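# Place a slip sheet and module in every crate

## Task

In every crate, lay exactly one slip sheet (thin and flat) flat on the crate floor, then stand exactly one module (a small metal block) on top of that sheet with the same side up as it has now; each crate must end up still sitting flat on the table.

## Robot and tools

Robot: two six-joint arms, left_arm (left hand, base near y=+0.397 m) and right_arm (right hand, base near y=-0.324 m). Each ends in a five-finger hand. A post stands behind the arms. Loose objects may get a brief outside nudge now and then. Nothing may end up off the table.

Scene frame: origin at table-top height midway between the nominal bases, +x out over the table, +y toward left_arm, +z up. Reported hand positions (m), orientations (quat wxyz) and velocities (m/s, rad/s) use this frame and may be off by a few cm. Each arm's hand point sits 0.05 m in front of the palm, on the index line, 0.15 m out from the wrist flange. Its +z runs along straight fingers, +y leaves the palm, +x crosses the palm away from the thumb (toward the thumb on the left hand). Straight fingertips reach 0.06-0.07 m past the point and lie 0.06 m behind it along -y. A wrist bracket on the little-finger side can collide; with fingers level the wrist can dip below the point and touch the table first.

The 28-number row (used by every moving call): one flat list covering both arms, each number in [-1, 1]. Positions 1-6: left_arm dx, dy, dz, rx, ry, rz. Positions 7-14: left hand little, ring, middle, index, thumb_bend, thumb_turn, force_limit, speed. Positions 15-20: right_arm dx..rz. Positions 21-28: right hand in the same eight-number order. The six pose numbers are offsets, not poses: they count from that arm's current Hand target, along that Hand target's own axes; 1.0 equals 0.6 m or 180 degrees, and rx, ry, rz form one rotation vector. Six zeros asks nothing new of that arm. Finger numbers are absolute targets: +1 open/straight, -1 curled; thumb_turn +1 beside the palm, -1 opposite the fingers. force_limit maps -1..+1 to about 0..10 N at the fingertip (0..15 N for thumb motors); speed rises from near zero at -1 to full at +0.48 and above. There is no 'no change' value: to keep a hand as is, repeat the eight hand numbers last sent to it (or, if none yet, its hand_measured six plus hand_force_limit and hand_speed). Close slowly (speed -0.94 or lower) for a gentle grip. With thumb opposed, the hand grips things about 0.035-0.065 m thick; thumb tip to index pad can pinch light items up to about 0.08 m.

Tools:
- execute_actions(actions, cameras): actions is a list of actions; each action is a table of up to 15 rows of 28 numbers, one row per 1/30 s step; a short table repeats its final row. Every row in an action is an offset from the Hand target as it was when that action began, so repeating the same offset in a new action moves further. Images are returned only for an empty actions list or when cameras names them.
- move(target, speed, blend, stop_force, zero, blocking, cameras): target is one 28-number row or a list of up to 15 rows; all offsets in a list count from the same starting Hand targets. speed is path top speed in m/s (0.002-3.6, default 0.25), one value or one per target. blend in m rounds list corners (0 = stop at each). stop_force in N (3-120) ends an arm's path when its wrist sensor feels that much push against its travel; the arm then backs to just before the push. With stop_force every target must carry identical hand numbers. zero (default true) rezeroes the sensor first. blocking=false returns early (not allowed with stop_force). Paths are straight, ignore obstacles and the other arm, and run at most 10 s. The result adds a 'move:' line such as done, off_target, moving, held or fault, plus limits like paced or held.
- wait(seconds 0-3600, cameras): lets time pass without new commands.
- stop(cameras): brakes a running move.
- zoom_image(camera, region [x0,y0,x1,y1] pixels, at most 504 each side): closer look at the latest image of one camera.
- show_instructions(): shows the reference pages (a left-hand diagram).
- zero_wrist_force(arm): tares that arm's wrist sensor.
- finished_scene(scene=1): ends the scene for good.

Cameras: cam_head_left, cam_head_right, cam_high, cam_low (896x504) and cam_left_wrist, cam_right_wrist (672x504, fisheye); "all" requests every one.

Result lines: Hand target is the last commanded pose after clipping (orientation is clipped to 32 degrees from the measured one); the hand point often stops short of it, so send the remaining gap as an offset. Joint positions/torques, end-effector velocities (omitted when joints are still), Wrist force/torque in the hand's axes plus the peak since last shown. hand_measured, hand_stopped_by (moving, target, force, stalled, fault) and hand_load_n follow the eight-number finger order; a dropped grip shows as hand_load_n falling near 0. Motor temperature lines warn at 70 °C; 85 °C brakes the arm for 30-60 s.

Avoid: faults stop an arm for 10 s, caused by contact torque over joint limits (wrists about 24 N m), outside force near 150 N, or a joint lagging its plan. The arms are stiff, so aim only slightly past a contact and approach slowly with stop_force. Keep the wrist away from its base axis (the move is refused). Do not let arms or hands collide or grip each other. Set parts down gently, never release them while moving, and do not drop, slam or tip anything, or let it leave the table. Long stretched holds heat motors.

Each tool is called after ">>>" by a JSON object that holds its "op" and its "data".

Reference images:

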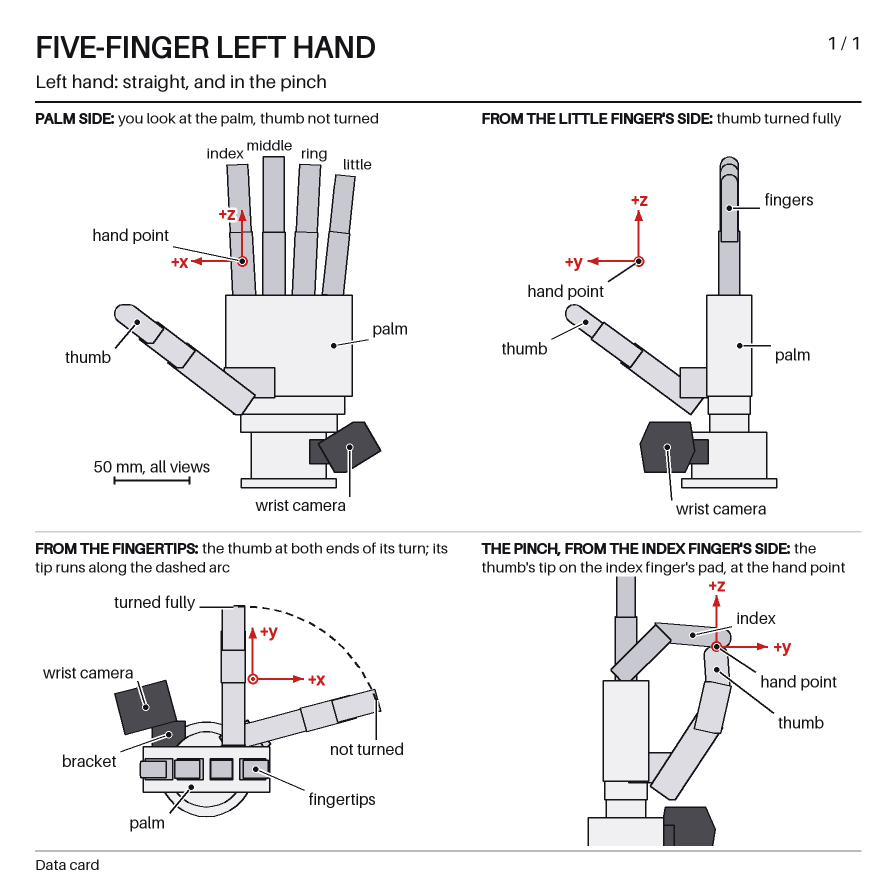

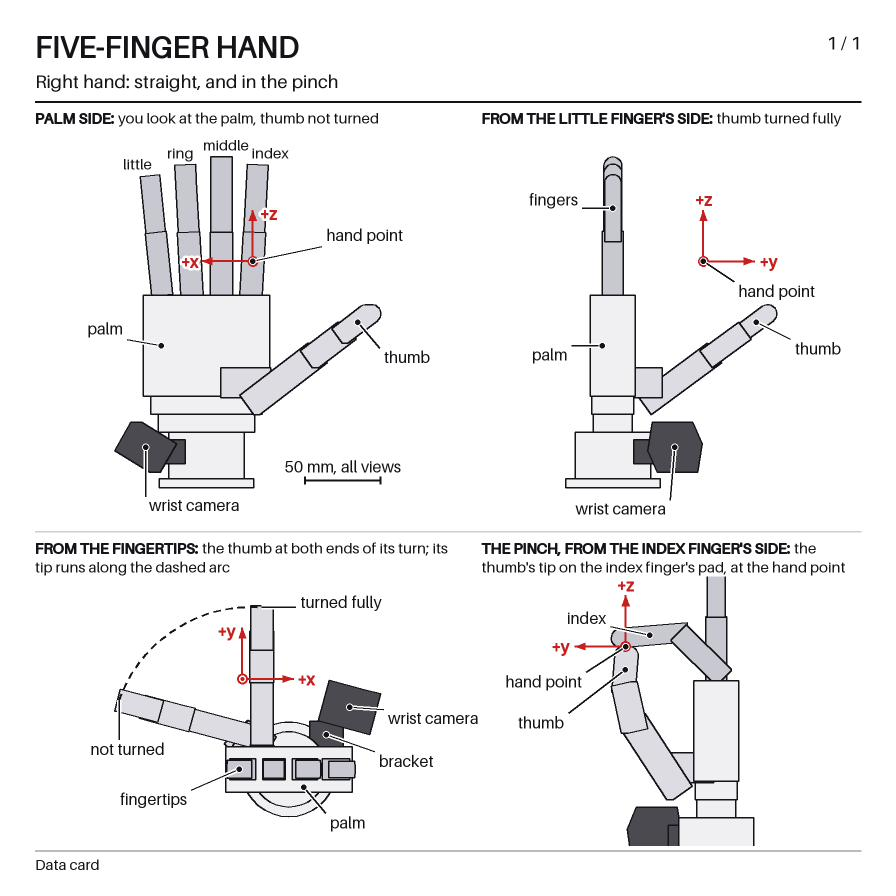

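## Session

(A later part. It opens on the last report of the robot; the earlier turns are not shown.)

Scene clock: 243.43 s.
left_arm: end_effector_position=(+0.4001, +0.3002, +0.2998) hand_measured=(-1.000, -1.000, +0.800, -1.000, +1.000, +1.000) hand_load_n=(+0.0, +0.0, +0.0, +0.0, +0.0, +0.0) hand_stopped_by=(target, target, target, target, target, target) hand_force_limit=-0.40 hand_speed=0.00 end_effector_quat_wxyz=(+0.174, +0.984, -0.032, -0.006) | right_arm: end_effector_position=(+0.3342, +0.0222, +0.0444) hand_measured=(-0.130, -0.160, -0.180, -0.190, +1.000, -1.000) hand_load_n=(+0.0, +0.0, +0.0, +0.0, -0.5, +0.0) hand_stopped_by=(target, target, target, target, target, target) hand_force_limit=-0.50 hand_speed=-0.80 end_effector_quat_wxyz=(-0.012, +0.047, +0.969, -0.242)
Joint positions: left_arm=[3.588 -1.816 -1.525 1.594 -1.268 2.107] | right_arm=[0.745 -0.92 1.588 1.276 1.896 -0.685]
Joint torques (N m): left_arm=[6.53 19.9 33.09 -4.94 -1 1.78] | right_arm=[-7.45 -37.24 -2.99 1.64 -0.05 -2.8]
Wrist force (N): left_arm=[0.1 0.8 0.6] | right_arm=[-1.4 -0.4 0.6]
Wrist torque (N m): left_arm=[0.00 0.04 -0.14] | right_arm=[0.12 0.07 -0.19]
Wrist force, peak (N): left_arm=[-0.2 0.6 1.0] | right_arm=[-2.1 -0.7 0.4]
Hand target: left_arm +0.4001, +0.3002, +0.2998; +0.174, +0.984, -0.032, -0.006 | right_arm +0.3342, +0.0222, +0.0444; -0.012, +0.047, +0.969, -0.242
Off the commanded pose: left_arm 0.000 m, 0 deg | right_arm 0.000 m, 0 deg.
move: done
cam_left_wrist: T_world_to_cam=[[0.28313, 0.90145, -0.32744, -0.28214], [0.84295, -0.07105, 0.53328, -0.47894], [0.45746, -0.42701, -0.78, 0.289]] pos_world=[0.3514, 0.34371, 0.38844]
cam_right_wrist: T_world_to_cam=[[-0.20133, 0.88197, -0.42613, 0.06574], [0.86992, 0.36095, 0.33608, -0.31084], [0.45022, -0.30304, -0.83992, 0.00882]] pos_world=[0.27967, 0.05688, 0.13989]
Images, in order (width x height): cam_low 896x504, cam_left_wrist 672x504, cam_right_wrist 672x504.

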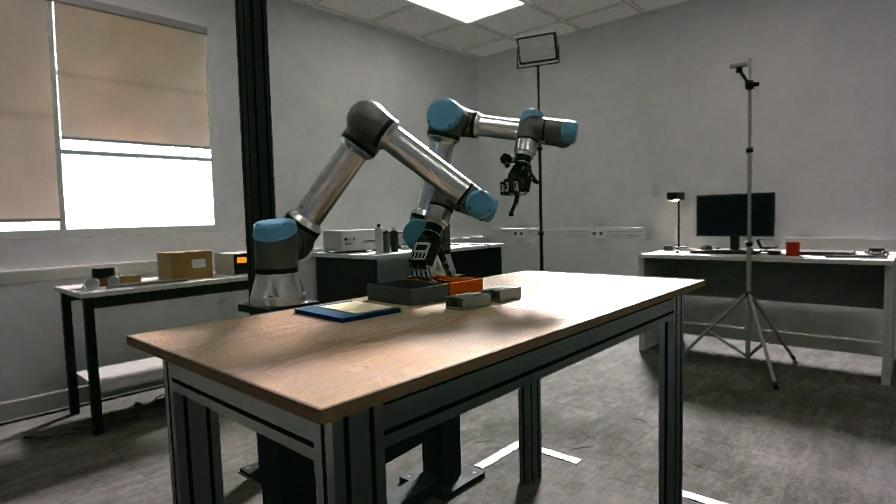

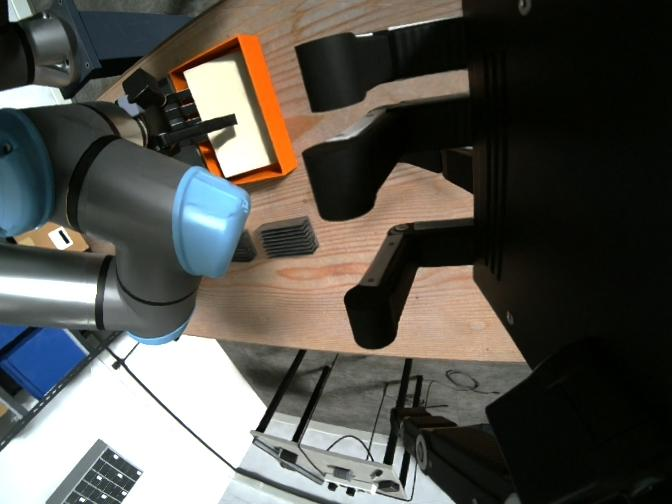

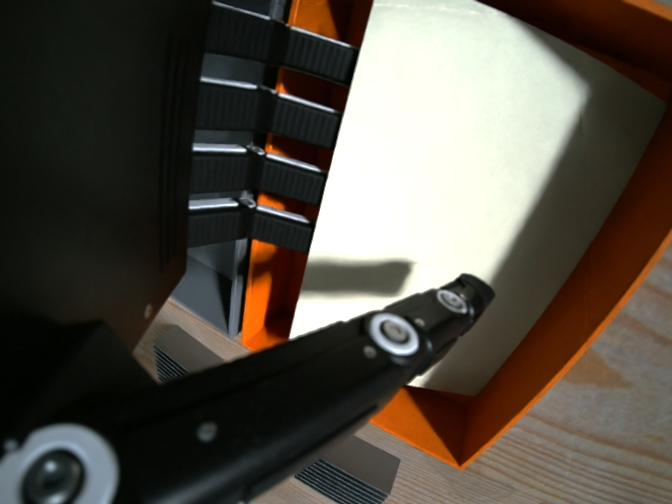

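>>> {"op": "move", "data": {"target": [0,0,0,0,0,0,-1,-1,0.8,-1,1,1,-0.4,0,0,0.0085,-0.0103,0,0,0,0.08,0,-0.06,0,1,-1,-0.5,-0.9], "speed": 0.012, "cameras": ["cam_right_wrist","cam_low"]}}

>>> {"op": "zoom_image", "data": {"camera": "cam_right_wrist", "region": [172, 0, 592, 400]}}

Scene clock: 245.10 s.
left_arm: end_effector_position=(+0.4001, +0.3002, +0.2998) hand_measured=(-1.000, -1.000, +0.800, -1.000, +1.000, +1.000) hand_load_n=(+0.0, +0.0, +0.0, +0.5, +0.0, +0.0) hand_stopped_by=(target, target, target, target, target, target) hand_force_limit=-0.40 hand_speed=0.00 end_effector_quat_wxyz=(+0.174, +0.984, -0.032, -0.006) | right_arm: end_effector_position=(+0.3349, +0.0295, +0.0474) hand_measured=(+0.080, +0.000, -0.060, +0.000, +1.000, -1.000) hand_load_n=(+0.0, +0.0, +0.0, +0.0, +0.0, +0.0) hand_stopped_by=(target, target, target, target, target, target) hand_force_limit=-0.50 hand_speed=-0.90 end_effector_quat_wxyz=(-0.012, +0.047, +0.969, -0.242)
Joint positions: left_arm=[3.588 -1.816 -1.525 1.594 -1.268 2.107] | right_arm=[0.755 -0.912 1.563 1.295 1.892 -0.675]
Joint torques (N m): left_arm=[8.06 19.62 33.17 -4.7 -0.8 1.49] | right_arm=[11 -35.97 -29.57 4.53 -1.13 2.97]
Wrist force (N): left_arm=[0.1 0.5 0.6] | right_arm=[-1.5 -0.5 0.6]
Wrist torque (N m): left_arm=[-0.04 0.04 -0.14] | right_arm=[0.13 0.08 -0.31]
Wrist force, peak (N): left_arm=[0.0 0.5 1.0] | right_arm=[-2.0 -0.8 0.6]
Hand target: left_arm +0.4001, +0.3002, +0.2998; +0.174, +0.984, -0.032, -0.006 | right_arm +0.3349, +0.0296, +0.0474; -0.012, +0.047, +0.969, -0.242
Off the commanded pose: left_arm 0.000 m, 0 deg | right_arm 0.000 m, 0 deg.
move: done
cam_right_wrist: T_world_to_cam=[[-0.20133, 0.88197, -0.42613, 0.06073], [0.86992, 0.36095, 0.33608, -0.31509], [0.45022, -0.30304, -0.83992, 0.01324]] pos_world=[0.28037, 0.06419, 0.14289]
Images, in order (width x height): cam_low 896x504, cam_right_wrist 672x504.

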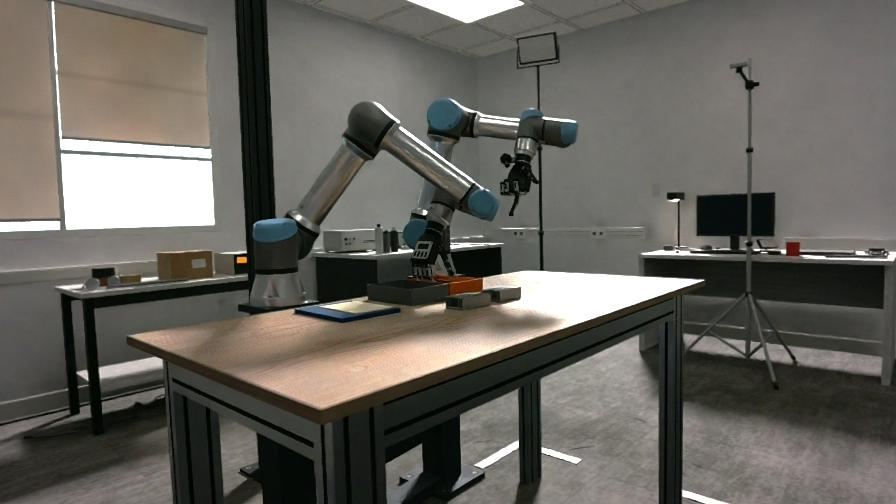

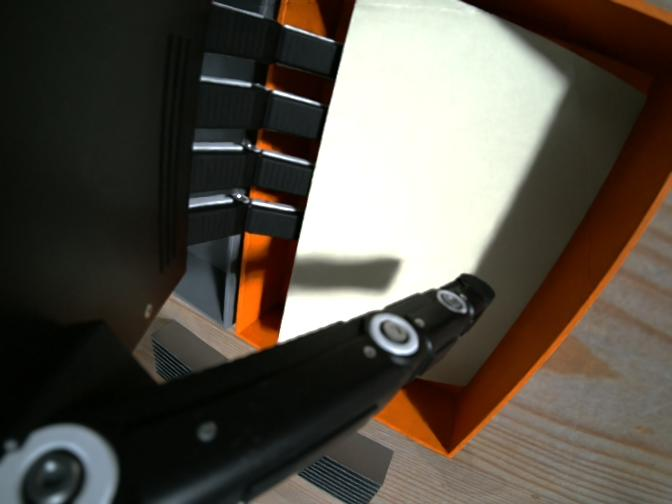

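Scaled by 1.200 from the camera's image (finer frame: 960x720).

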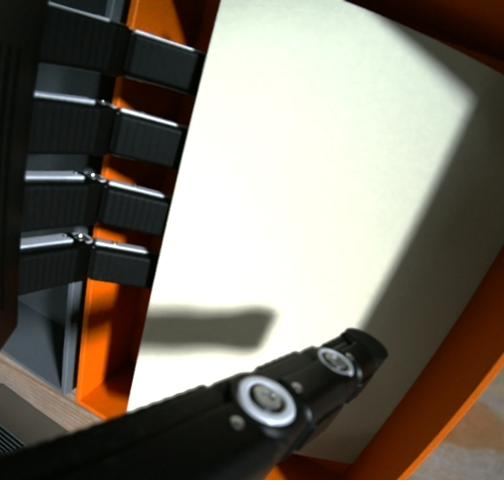

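>>> {"op": "move", "data": {"target": [0,0,0,0,0,0,-1,-1,0.8,-1,1,1,-0.4,0,0,0.0092,-0.0085,0,0,0,0.3,0.2,0.12,0.2,1,-1,-0.5,-0.9], "speed": 0.012, "cameras": ["cam_right_wrist"]}}

>>> {"op": "zoom_image", "data": {"camera": "cam_right_wrist", "region": [172, 0, 592, 400]}}

Scene clock: 246.30 s.
left_arm: end_effector_position=(+0.4001, +0.3002, +0.2998) hand_measured=(-1.000, -1.000, +0.800, -1.000, +1.000, +1.000) hand_load_n=(+0.5, +0.0, +0.0, +0.5, +0.0, +0.0) hand_stopped_by=(target, target, target, target, target, target) hand_force_limit=-0.40 hand_speed=0.00 end_effector_quat_wxyz=(+0.174, +0.984, -0.032, -0.006) | right_arm: end_effector_position=(+0.3356, +0.0368, +0.0493) hand_measured=(+0.300, +0.200, +0.120, +0.200, +1.000, -1.000) hand_load_n=(+0.0, +0.0, +0.0, +0.0, +0.0, +0.0) hand_stopped_by=(target, target, target, target, target, target) hand_force_limit=-0.50 hand_speed=-0.90 end_effector_quat_wxyz=(-0.012, +0.047, +0.969, -0.242)
Joint positions: left_arm=[3.588 -1.816 -1.525 1.594 -1.268 2.107] | right_arm=[0.765 -0.901 1.539 1.312 1.888 -0.665]
Joint torques (N m): left_arm=[7.49 20.06 32.96 -4.7 -0.9 1.67] | right_arm=[9.12 -36.79 -28.63 4.67 -0.98 2.82]
Wrist force (N): left_arm=[-0.2 0.5 0.6] | right_arm=[-1.8 -0.5 0.6]
Wrist torque (N m): left_arm=[-0.03 0.09 -0.15] | right_arm=[0.11 0.13 -0.33]
Wrist force, peak (N): left_arm=[-0.1 0.7 0.9] | right_arm=[-1.8 -0.8 1.0]
Hand target: left_arm +0.4001, +0.3002, +0.2998; +0.174, +0.984, -0.032, -0.006 | right_arm +0.3356, +0.0368, +0.0493; -0.012, +0.047, +0.969, -0.242
Off the commanded pose: left_arm 0.000 m, 0 deg | right_arm 0.000 m, 0 deg.
move: done
cam_right_wrist: T_world_to_cam=[[-0.20133, 0.88197, -0.42613, 0.05524], [0.86992, 0.36095, 0.33608, -0.31897], [0.45022, -0.30304, -0.83992, 0.01673]] pos_world=[0.28107, 0.07149, 0.14479]

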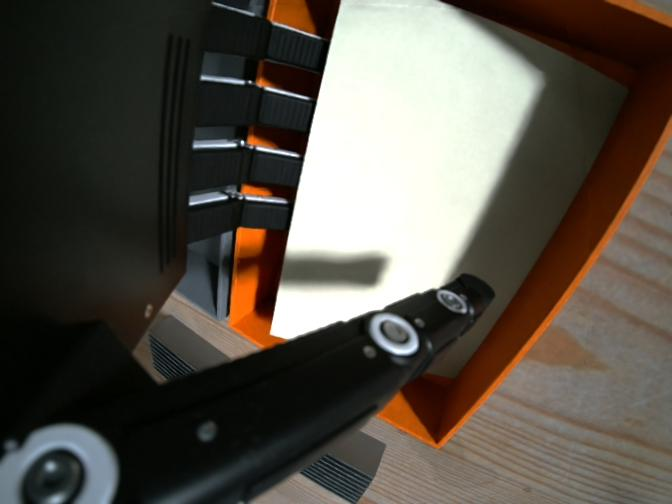

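Scaled by 1.200 from the camera's image (finer frame: 960x720).

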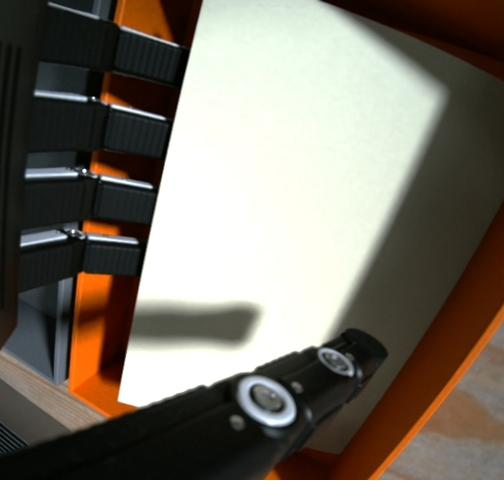

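>>> {"op": "move", "data": {"target": [0,0,0,0,0,0,-1,-1,0.8,-1,1,1,-0.4,0,0,0.0145,-0.0013,0,0,0,0.52,0.4,0.3,0.4,1,-1,-0.5,-0.9], "speed": 0.012, "cameras": ["cam_right_wrist"]}}

>>> {"op": "zoom_image", "data": {"camera": "cam_right_wrist", "region": [172, 0, 592, 400]}}

Scene clock: 247.50 s.
left_arm: end_effector_position=(+0.4001, +0.3002, +0.2998) hand_measured=(-1.000, -1.000, +0.800, -1.000, +1.000, +1.000) hand_load_n=(+0.0, +0.0, +0.0, +0.0, +0.0, +0.0) hand_stopped_by=(target, target, target, target, target, target) hand_force_limit=-0.40 hand_speed=0.00 end_effector_quat_wxyz=(+0.174, +0.984, -0.032, -0.006) | right_arm: end_effector_position=(+0.3364, +0.0448, +0.0459) hand_measured=(+0.520, +0.400, +0.300, +0.400, +1.000, -1.000) hand_load_n=(+0.0, +0.0, +0.0, +0.0, +0.0, +0.0) hand_stopped_by=(target, target, target, target, target, target) hand_force_limit=-0.50 hand_speed=-0.90 end_effector_quat_wxyz=(-0.012, +0.047, +0.969, -0.242)
Joint positions: left_arm=[3.588 -1.816 -1.525 1.594 -1.268 2.107] | right_arm=[0.776 -0.882 1.516 1.32 1.884 -0.654]
Joint torques (N m): left_arm=[7.24 19.46 32.52 -4.61 -0.75 1.28] | right_arm=[9.44 -38.17 -27.77 4.77 -1.06 2.73]
Wrist force (N): left_arm=[0.0 0.4 0.9] | right_arm=[-1.5 -0.6 0.5]
Wrist torque (N m): left_arm=[-0.08 0.07 -0.13] | right_arm=[0.12 0.09 -0.32]
Wrist force, peak (N): left_arm=[0.1 0.6 0.8] | right_arm=[-1.9 -0.9 0.6]
Hand target: left_arm +0.4001, +0.3002, +0.2998; +0.174, +0.984, -0.032, -0.006 | right_arm +0.3364, +0.0448, +0.0459; -0.012, +0.047, +0.969, -0.242
Off the commanded pose: left_arm 0.000 m, 0 deg | right_arm 0.000 m, 0 deg.
move: done
cam_right_wrist: T_world_to_cam=[[-0.20133, 0.88197, -0.42613, 0.04694], [0.86992, 0.36095, 0.33608, -0.32145], [0.45022, -0.30304, -0.83992, 0.01602]] pos_world=[0.28187, 0.07949, 0.14149]

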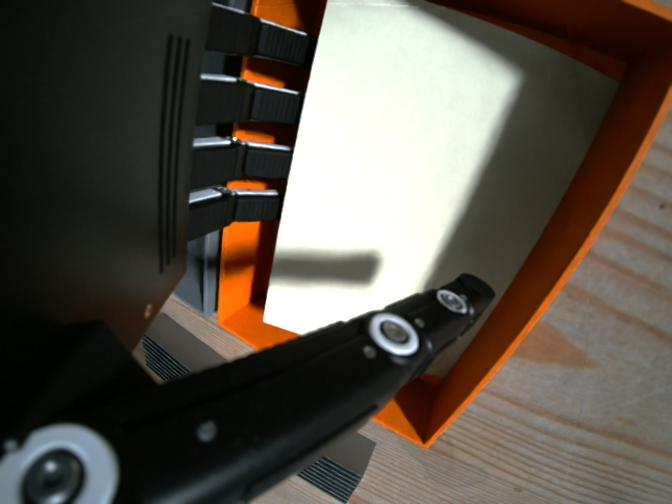

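Scaled by 1.200 from the camera's image (finer frame: 960x720).

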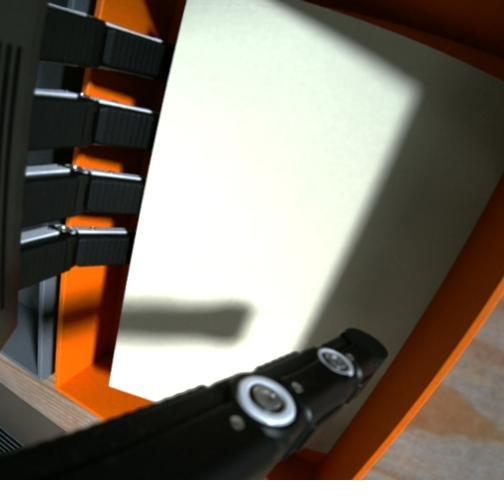

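>>> {"op": "move", "data": {"target": [0,0,0,0,0,0,-1,-1,0.8,-1,1,1,-0.4,0,0,0.0097,0.0072,0,0,0,0.64,0.5,0.4,0.5,1,-1,-0.5,-0.9], "speed": 0.012, "cameras": ["cam_right_wrist","cam_left_wrist","cam_low"]}}

>>> {"op": "zoom_image", "data": {"camera": "cam_right_wrist", "region": [172, 0, 592, 400]}}

>>> {"op": "zoom_image", "data": {"camera": "cam_left_wrist", "region": [140, 10, 320, 200]}}

Scene clock: 248.60 s.
left_arm: end_effector_position=(+0.4001, +0.3002, +0.2998) hand_measured=(-1.000, -1.000, +0.800, -1.000, +1.000, +1.000) hand_load_n=(+0.0, +0.0, +0.0, +0.0, +0.0, +0.0) hand_stopped_by=(target, target, target, target, target, target) hand_force_limit=-0.40 hand_speed=0.00 end_effector_quat_wxyz=(+0.174, +0.984, -0.032, -0.006) | right_arm: end_effector_position=(+0.3361, +0.0473, +0.0400) hand_measured=(+0.638, +0.500, +0.400, +0.500, +1.000, -1.000) hand_load_n=(-5.0, +0.0, +0.0, -2.0, +0.0, +0.0) hand_stopped_by=(target, target, target, target, target, target) hand_force_limit=-0.50 hand_speed=-0.90 end_effector_quat_wxyz=(-0.013, +0.047, +0.969, -0.243)
Joint positions: left_arm=[3.588 -1.816 -1.525 1.594 -1.268 2.107] | right_arm=[0.78 -0.868 1.509 1.317 1.883 -0.65]
Joint torques (N m): left_arm=[6.49 19.53 33.15 -4.69 -0.91 1.67] | right_arm=[13.98 12.71 -12.39 -12.09 -10.66 1.68]
Wrist force (N): left_arm=[0.0 0.6 0.8] | right_arm=[-12.6 -63.2 -89.7]
Wrist torque (N m): left_arm=[-0.04 0.06 -0.14] | right_arm=[3.35 2.05 -1.78]
Wrist force, peak (N): left_arm=[0.0 0.6 1.0] | right_arm=[-12.6 -63.2 -89.7]
Hand target: left_arm +0.4001, +0.3002, +0.2998; +0.174, +0.984, -0.032, -0.006 | right_arm +0.3367, +0.0479, +0.0394; -0.012, +0.047, +0.969, -0.242
Off the commanded pose: left_arm 0.000 m, 0 deg | right_arm 0.001 m, 0 deg.
move: done
cam_left_wrist: T_world_to_cam=[[0.28313, 0.90145, -0.32744, -0.28214], [0.84295, -0.07105, 0.53328, -0.47894], [0.45746, -0.42701, -0.78, 0.289]] pos_world=[0.3514, 0.34371, 0.38844]
cam_right_wrist: T_world_to_cam=[[-0.20249, 0.88082, -0.42796, 0.04272], [0.87089, 0.36182, 0.33263, -0.32033], [0.44783, -0.30535, -0.84036, 0.01282]] pos_world=[0.28187, 0.08219, 0.1356]
Images, in order (width x height): cam_low 896x504, cam_left_wrist 672x504, cam_right_wrist 672x504.

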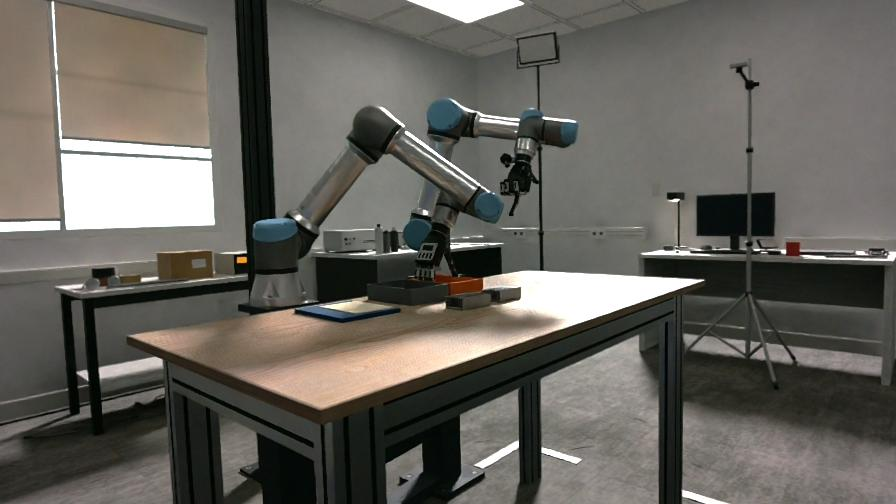

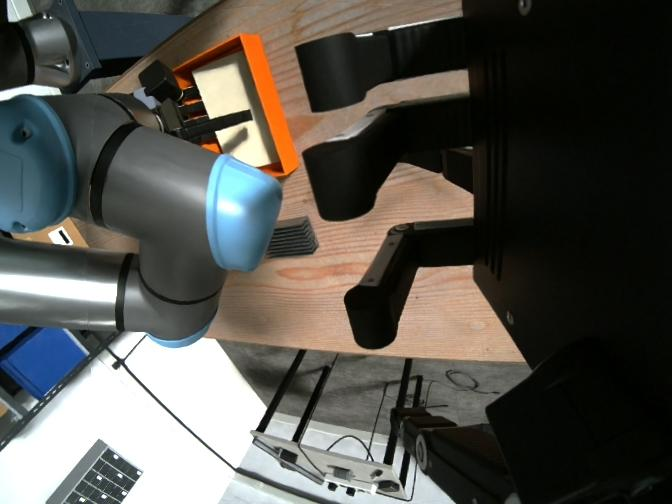

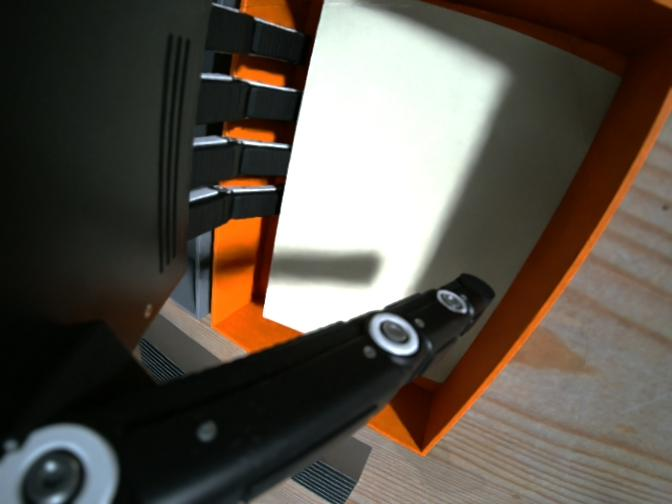

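Scaled by 1.200 from the camera's image (finer frame: 960x720).

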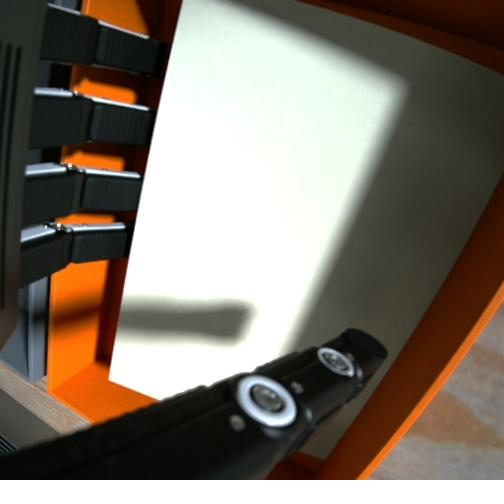

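Scaled by 2.653 from the camera's image (finer frame: 960x720).

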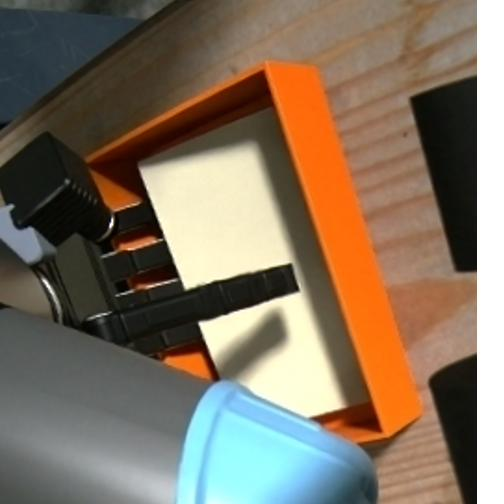

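>>> {"op": "move", "data": {"target": [0,0,0,0,0,0,-1,-1,0.8,-1,1,1,-0.4,0,0,-0.0031,-0.0059,0,0,0,0.64,0.5,0.4,0.5,1,-1,-0.5,-0.9], "speed": 0.02, "cameras": ["cam_right_wrist"]}}

Scene clock: 249.20 s.
left_arm: end_effector_position=(+0.4001, +0.3002, +0.2998) hand_measured=(-1.000, -1.000, +0.800, -1.000, +1.000, +1.000) hand_load_n=(+0.0, +0.0, +0.0, +0.0, +0.0, +0.0) hand_stopped_by=(target, target, target, target, target, target) hand_force_limit=-0.40 hand_speed=0.00 end_effector_quat_wxyz=(+0.174, +0.984, -0.032, -0.006) | right_arm: end_effector_position=(+0.3367, +0.0480, +0.0430) hand_measured=(+0.640, +0.500, +0.400, +0.500, +1.000, -1.000) hand_load_n=(-1.5, +0.0, +0.0, +0.0, +0.0, +0.0) hand_stopped_by=(target, target, target, target, target, target) hand_force_limit=-0.50 hand_speed=-0.90 end_effector_quat_wxyz=(-0.012, +0.047, +0.969, -0.242) end_effector_velocity=(-0.001, +0.000, +0.002) end_effector_angular_velocity=(-0.003, +0.001, +0.002)
Joint positions: left_arm=[3.588 -1.816 -1.525 1.594 -1.268 2.107] | right_arm=[0.78 -0.873 1.507 1.32 1.882 -0.65]
Joint velocities: left_arm=[within noise] | right_arm=[0.002 -0.003 -0.001 0.007 0.002 0]
Joint torques (N m): left_arm=[6.67 20.01 32.3 -4.61 -0.76 1.74] | right_arm=[6.54 -42.92 -27.61 1.66 -0.14 1.92]
Wrist force (N): left_arm=[-0.2 0.4 0.6] | right_arm=[0.4 -10.8 -15.2]
Wrist torque (N m): left_arm=[-0.05 0.08 -0.15] | right_arm=[0.72 0.44 -0.43]
Wrist force, peak (N): left_arm=[0.0 0.4 1.0] | right_arm=[-13.0 -63.2 -90.7]
Hand target: left_arm +0.4001, +0.3002, +0.2998; +0.174, +0.984, -0.032, -0.006 | right_arm +0.3367, +0.0479, +0.0434; -0.012, +0.047, +0.969, -0.242
Off the commanded pose: left_arm 0.000 m, 0 deg | right_arm 0.000 m, 0 deg.
move: done
cam_right_wrist: T_world_to_cam=[[-0.20136, 0.88208, -0.4259, 0.04291], [0.86996, 0.36086, 0.33607, -0.32189], [0.45013, -0.30285, -0.84004, 0.01445]] pos_world=[0.28217, 0.08268, 0.13859]

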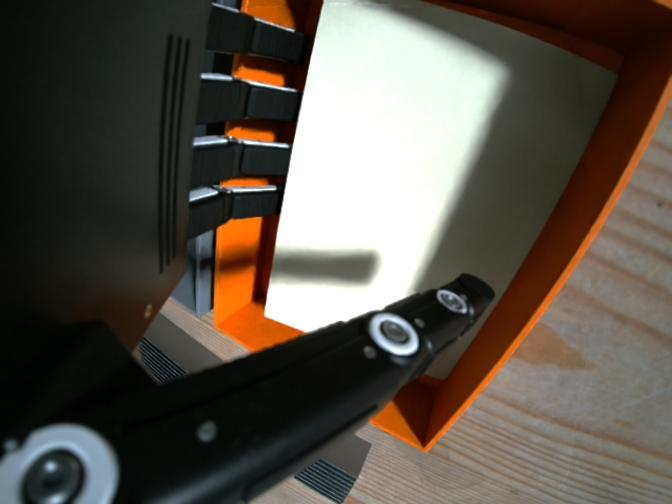

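>>> {"op": "move", "data": {"target": [0,0,0,0,0,0,-1,-1,0.8,-1,1,1,-0.4,0,0,-0.0016,-0.0029,0,0,0,0.64,0.5,0.4,0.5,1,-1,-0.5,-0.9], "speed": 0.02, "cameras": []}}

>>> {"op": "move", "data": {"target": [0,0,0,0,0,0,-1,-1,0.8,-1,1,1,-0.4,0,0,-0.0066,0.0035,0,0,0,0.64,0.5,0.4,0.5,1,-1,-0.5,-0.9], "speed": 0.01, "stop_force": 5, "cameras": ["cam_right_wrist","cam_left_wrist"]}}

>>> {"op": "zoom_image", "data": {"camera": "cam_right_wrist", "region": [172, 0, 512, 360]}}

Scene clock: 249.93 s.
left_arm: end_effector_position=(+0.4001, +0.3002, +0.2998) hand_measured=(-1.000, -1.000, +0.800, -1.000, +1.000, +1.000) hand_load_n=(+0.0, +0.0, +0.0, +0.0, +0.0, +0.0) hand_stopped_by=(target, target, target, target, target, target) hand_force_limit=-0.40 hand_speed=0.00 end_effector_quat_wxyz=(+0.174, +0.984, -0.032, -0.006) | right_arm: end_effector_position=(+0.3367, +0.0479, +0.0453) hand_measured=(+0.640, +0.500, +0.400, +0.500, +1.000, -1.000) hand_load_n=(+0.0, +0.0, +0.0, +0.0, +0.0, +0.0) hand_stopped_by=(target, target, target, target, target, target) hand_force_limit=-0.50 hand_speed=-0.90 end_effector_quat_wxyz=(-0.012, +0.047, +0.969, -0.242)
Joint positions: left_arm=[3.588 -1.816 -1.525 1.594 -1.268 2.107] | right_arm=[0.78 -0.876 1.506 1.324 1.883 -0.65]
Joint torques (N m): left_arm=[6.46 20.46 32.65 -4.69 -0.77 1.79] | right_arm=[-7.28 -52.54 -28.63 4.91 0.67 1.31]
Wrist force (N): left_arm=[-0.1 0.6 0.9] | right_arm=[-1.7 -0.2 0.4]
Wrist torque (N m): left_arm=[-0.04 0.08 -0.15] | right_arm=[0.16 0.12 -0.30]
Wrist force, peak (N): left_arm=[-0.1 0.6 0.9] | right_arm=[0.4 -9.9 -13.5]
Hand target: left_arm +0.4001, +0.3002, +0.2998; +0.174, +0.984, -0.032, -0.006 | right_arm +0.3367, +0.0479, +0.0454; -0.012, +0.047, +0.969, -0.242
Off the commanded pose: left_arm 0.000 m, 0 deg | right_arm 0.000 m, 0 deg.
move: done

Scene clock: 251.23 s.
left_arm: end_effector_position=(+0.4001, +0.3002, +0.2998) hand_measured=(-1.000, -1.000, +0.800, -1.000, +1.000, +1.000) hand_load_n=(+0.0, -0.5, +0.0, +0.0, +0.0, +0.0) hand_stopped_by=(target, target, target, target, target, target) hand_force_limit=-0.40 hand_speed=0.00 end_effector_quat_wxyz=(+0.174, +0.984, -0.032, -0.006) | right_arm: end_effector_position=(+0.3363, +0.0435, +0.0454) hand_measured=(+0.640, +0.500, +0.400, +0.500, +1.000, -1.000) hand_load_n=(+0.0, +0.0, +0.0, +0.0, +0.0, +0.0) hand_stopped_by=(target, target, target, target, target, target) hand_force_limit=-0.50 hand_speed=-0.90 end_effector_quat_wxyz=(-0.012, +0.047, +0.969, -0.242)
Joint positions: left_arm=[3.588 -1.816 -1.525 1.594 -1.268 2.107] | right_arm=[0.774 -0.884 1.52 1.316 1.885 -0.656]
Joint torques (N m): left_arm=[6.51 20.37 32.45 -4.48 -0.87 1.7] | right_arm=[-8.87 -52.4 -0.86 0.81 1.64 -2.98]
Wrist force (N): left_arm=[-0.1 0.4 0.5] | right_arm=[-1.7 -0.2 0.4]
Wrist torque (N m): left_arm=[-0.06 0.07 -0.14] | right_arm=[0.15 0.12 -0.19]
Wrist force, peak (N): left_arm=[0.1 0.6 0.9] | right_arm=[-2.1 -0.1 0.2]
Hand target: left_arm +0.4001, +0.3002, +0.2998; +0.174, +0.984, -0.032, -0.006 | right_arm +0.3363, +0.0435, +0.0454; -0.012, +0.047, +0.969, -0.242
Off the commanded pose: left_arm 0.000 m, 0 deg | right_arm 0.000 m, 0 deg.
move: done
cam_left_wrist: T_world_to_cam=[[0.28313, 0.90145, -0.32744, -0.28214], [0.84295, -0.07105, 0.53328, -0.47894], [0.45746, -0.42701, -0.78, 0.289]] pos_world=[0.3514, 0.34371, 0.38844]
cam_right_wrist: T_world_to_cam=[[-0.20133, 0.88197, -0.42613, 0.04788], [0.86992, 0.36095, 0.33608, -0.32056], [0.45022, -0.30304, -0.83992, 0.01518]] pos_world=[0.28167, 0.07809, 0.14089]
Images, in order (width x height): cam_left_wrist 672x504, cam_right_wrist 672x504.

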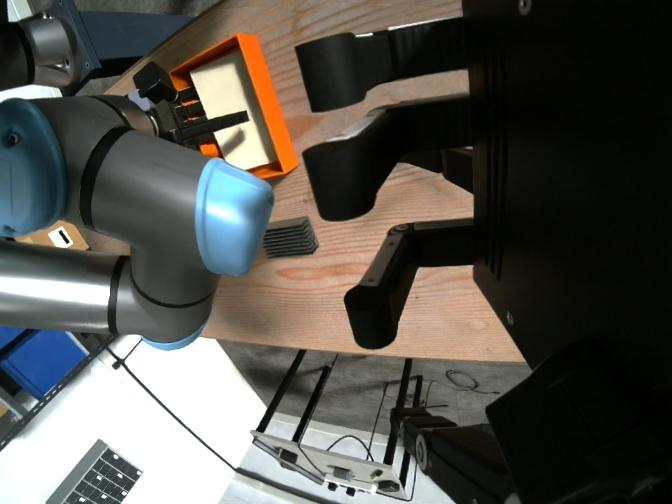

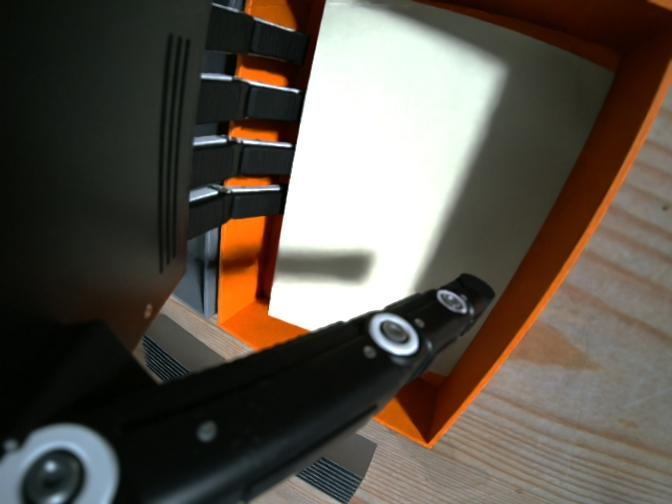

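Scaled by 1.400 from the camera's image (finer frame: 960x720).

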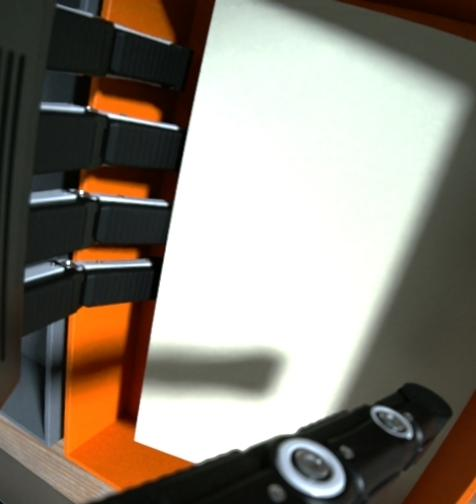

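>>> {"op": "move", "data": {"target": [0,0,0,0,0,0,-1,-1,0.8,-1,1,1,-0.4,0,0,0.0169,-0.0109,0,0,0,0.82,0.7,0.6,0.7,1,-1,-0.5,-0.9], "speed": 0.016, "cameras": ["cam_right_wrist","cam_left_wrist"]}}

>>> {"op": "zoom_image", "data": {"camera": "cam_right_wrist", "region": [172, 0, 512, 360]}}

Scene clock: 252.73 s.
left_arm: end_effector_position=(+0.4001, +0.3002, +0.2998) hand_measured=(-1.000, -1.000, +0.800, -1.000, +1.000, +1.000) hand_load_n=(+0.0, +0.0, +0.0, +0.0, +0.0, +0.0) hand_stopped_by=(target, target, target, target, target, target) hand_force_limit=-0.40 hand_speed=0.00 end_effector_quat_wxyz=(+0.174, +0.984, -0.032, -0.006) | right_arm: end_effector_position=(+0.3374, +0.0554, +0.0464) hand_measured=(+0.820, +0.700, +0.600, +0.700, +1.000, -1.000) hand_load_n=(+0.0, +0.0, +0.0, +0.0, +0.0, +0.0) hand_stopped_by=(target, target, target, target, target, target) hand_force_limit=-0.50 hand_speed=-0.90 end_effector_quat_wxyz=(-0.012, +0.047, +0.969, -0.242)
Joint positions: left_arm=[3.588 -1.816 -1.525 1.594 -1.268 2.107] | right_arm=[0.79 -0.864 1.481 1.34 1.879 -0.641]
Joint torques (N m): left_arm=[7.1 20.14 33.17 -4.68 -0.68 1.48] | right_arm=[7.78 -37.69 -29.19 4.54 -1.08 2.75]
Wrist force (N): left_arm=[-0.1 0.5 0.8] | right_arm=[-1.5 -0.5 0.5]
Wrist torque (N m): left_arm=[-0.06 0.08 -0.14] | right_arm=[0.12 0.10 -0.32]
Wrist force, peak (N): left_arm=[-0.3 0.6 0.8] | right_arm=[-1.9 -0.5 0.6]
Hand target: left_arm +0.4001, +0.3002, +0.2998; +0.174, +0.984, -0.032, -0.006 | right_arm +0.3374, +0.0554, +0.0464; -0.012, +0.047, +0.969, -0.242
Off the commanded pose: left_arm 0.000 m, 0 deg | right_arm 0.000 m, 0 deg.
move: done
cam_left_wrist: T_world_to_cam=[[0.28313, 0.90145, -0.32744, -0.28214], [0.84295, -0.07105, 0.53328, -0.47894], [0.45746, -0.42701, -0.78, 0.289]] pos_world=[0.3514, 0.34371, 0.38844]
cam_right_wrist: T_world_to_cam=[[-0.20133, 0.88197, -0.42613, 0.03805], [0.86992, 0.36095, 0.33608, -0.32624], [0.45022, -0.30304, -0.83992, 0.01909]] pos_world=[0.28287, 0.08998, 0.14189]
Images, in order (width x height): cam_left_wrist 672x504, cam_right_wrist 672x504.

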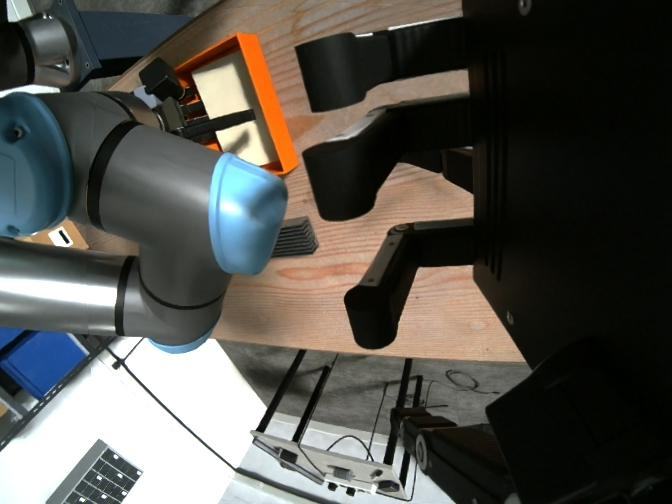

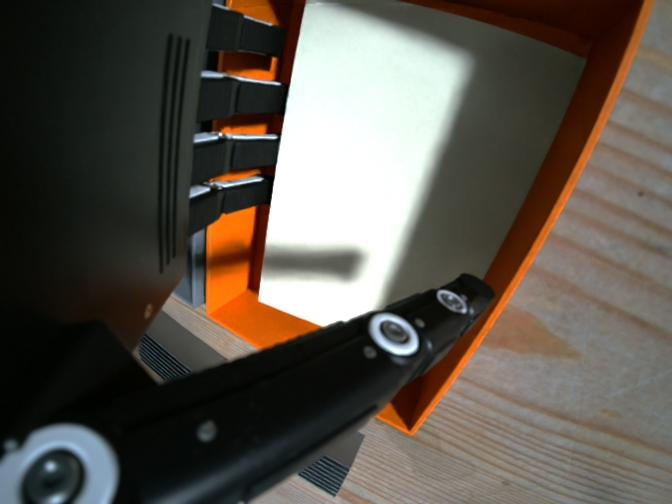

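Scaled by 1.400 from the camera's image (finer frame: 960x720).

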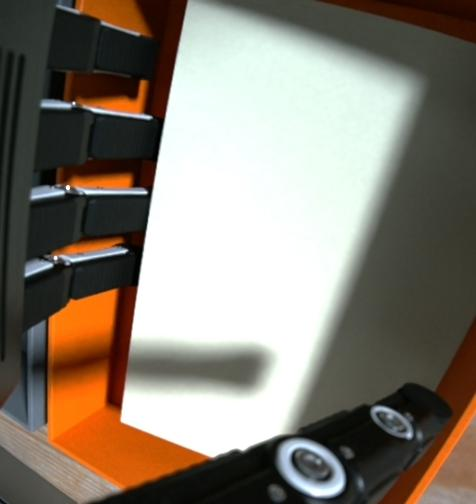

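>>> {"op": "move", "data": {"target": [0,0,0,0,0,0,-1,-1,0.8,-1,1,1,-0.4,0,0,-0.0088,0.0047,0,0,0,0.82,0.7,0.6,0.7,1,-1,-0.5,-0.9], "speed": 0.01, "stop_force": 4, "cameras": ["cam_right_wrist","cam_left_wrist"]}}

>>> {"op": "zoom_image", "data": {"camera": "cam_right_wrist", "region": [172, 0, 512, 360]}}

>>> {"op": "zoom_image", "data": {"camera": "cam_left_wrist", "region": [140, 10, 320, 200]}}

Scene clock: 254.37 s.
left_arm: end_effector_position=(+0.4001, +0.3002, +0.2998) hand_measured=(-1.000, -1.000, +0.800, -1.000, +1.000, +1.000) hand_load_n=(+0.0, +0.0, +0.0, +0.0, +0.0, +0.0) hand_stopped_by=(target, target, target, target, target, target) hand_force_limit=-0.40 hand_speed=0.00 end_effector_quat_wxyz=(+0.174, +0.984, -0.032, -0.006) | right_arm: end_effector_position=(+0.3369, +0.0495, +0.0464) hand_measured=(+0.820, +0.700, +0.600, +0.700, +1.000, -1.000) hand_load_n=(+0.0, +0.0, +0.0, +0.0, +0.0, +0.0) hand_stopped_by=(target, target, target, target, target, target) hand_force_limit=-0.50 hand_speed=-0.90 end_effector_quat_wxyz=(-0.012, +0.047, +0.969, -0.242)
Joint positions: left_arm=[3.588 -1.816 -1.525 1.594 -1.268 2.107] | right_arm=[0.782 -0.874 1.5 1.329 1.882 -0.648]
Joint torques (N m): left_arm=[6.48 20.32 34.25 -4.55 -0.9 1.58] | right_arm=[-8.41 -52.57 -2.8 0.62 1.45 -3.14]
Wrist force (N): left_arm=[0.2 0.4 0.6] | right_arm=[-1.5 0.1 0.1]
Wrist torque (N m): left_arm=[-0.05 0.02 -0.12] | right_arm=[0.18 0.10 -0.16]
Wrist force, peak (N): left_arm=[0.0 0.8 0.8] | right_arm=[-2.1 -0.4 0.7]
Hand target: left_arm +0.4001, +0.3002, +0.2998; +0.174, +0.984, -0.032, -0.006 | right_arm +0.3369, +0.0495, +0.0464; -0.012, +0.047, +0.969, -0.242
Off the commanded pose: left_arm 0.000 m, 0 deg | right_arm 0.000 m, 0 deg.
move: done
cam_left_wrist: T_world_to_cam=[[0.28313, 0.90145, -0.32744, -0.28214], [0.84295, -0.07105, 0.53328, -0.47894], [0.45746, -0.42701, -0.78, 0.289]] pos_world=[0.3514, 0.34371, 0.38844]
cam_right_wrist: T_world_to_cam=[[-0.20133, 0.88197, -0.42613, 0.04313], [0.86992, 0.36095, 0.33608, -0.32359], [0.45022, -0.30304, -0.83992, 0.01757]] pos_world=[0.28227, 0.08408, 0.14189]
Images, in order (width x height): cam_left_wrist 672x504, cam_right_wrist 672x504.

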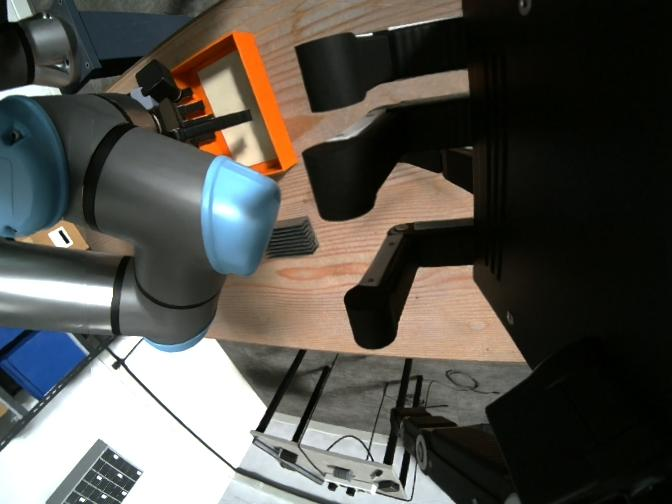

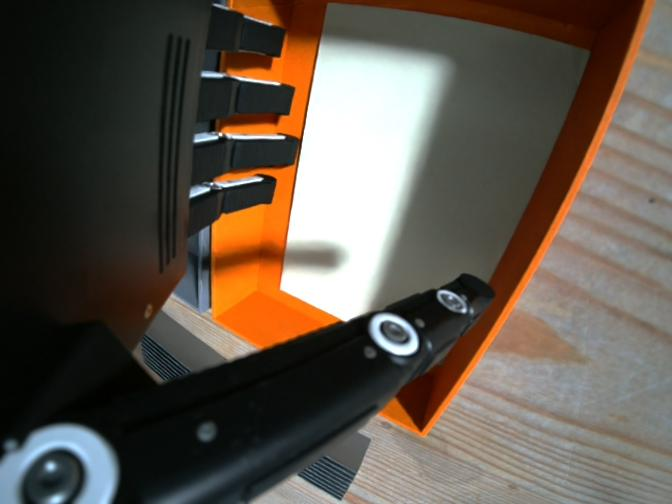

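Scaled by 1.400 from the camera's image (finer frame: 960x720).

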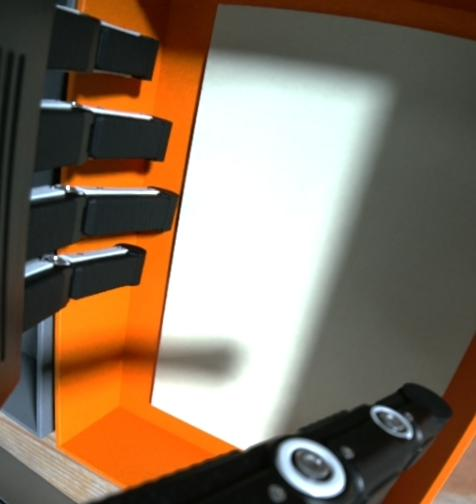

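Scaled by 2.653 from the camera's image (finer frame: 960x720).

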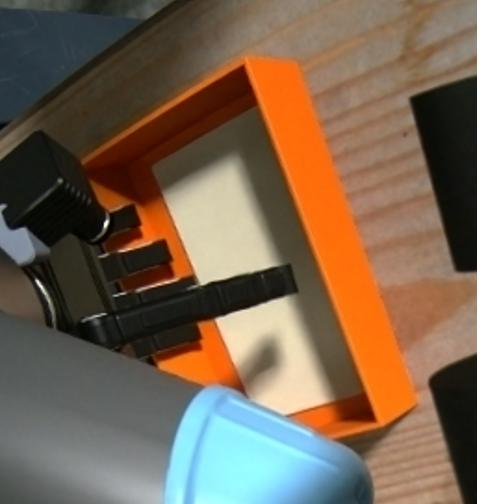

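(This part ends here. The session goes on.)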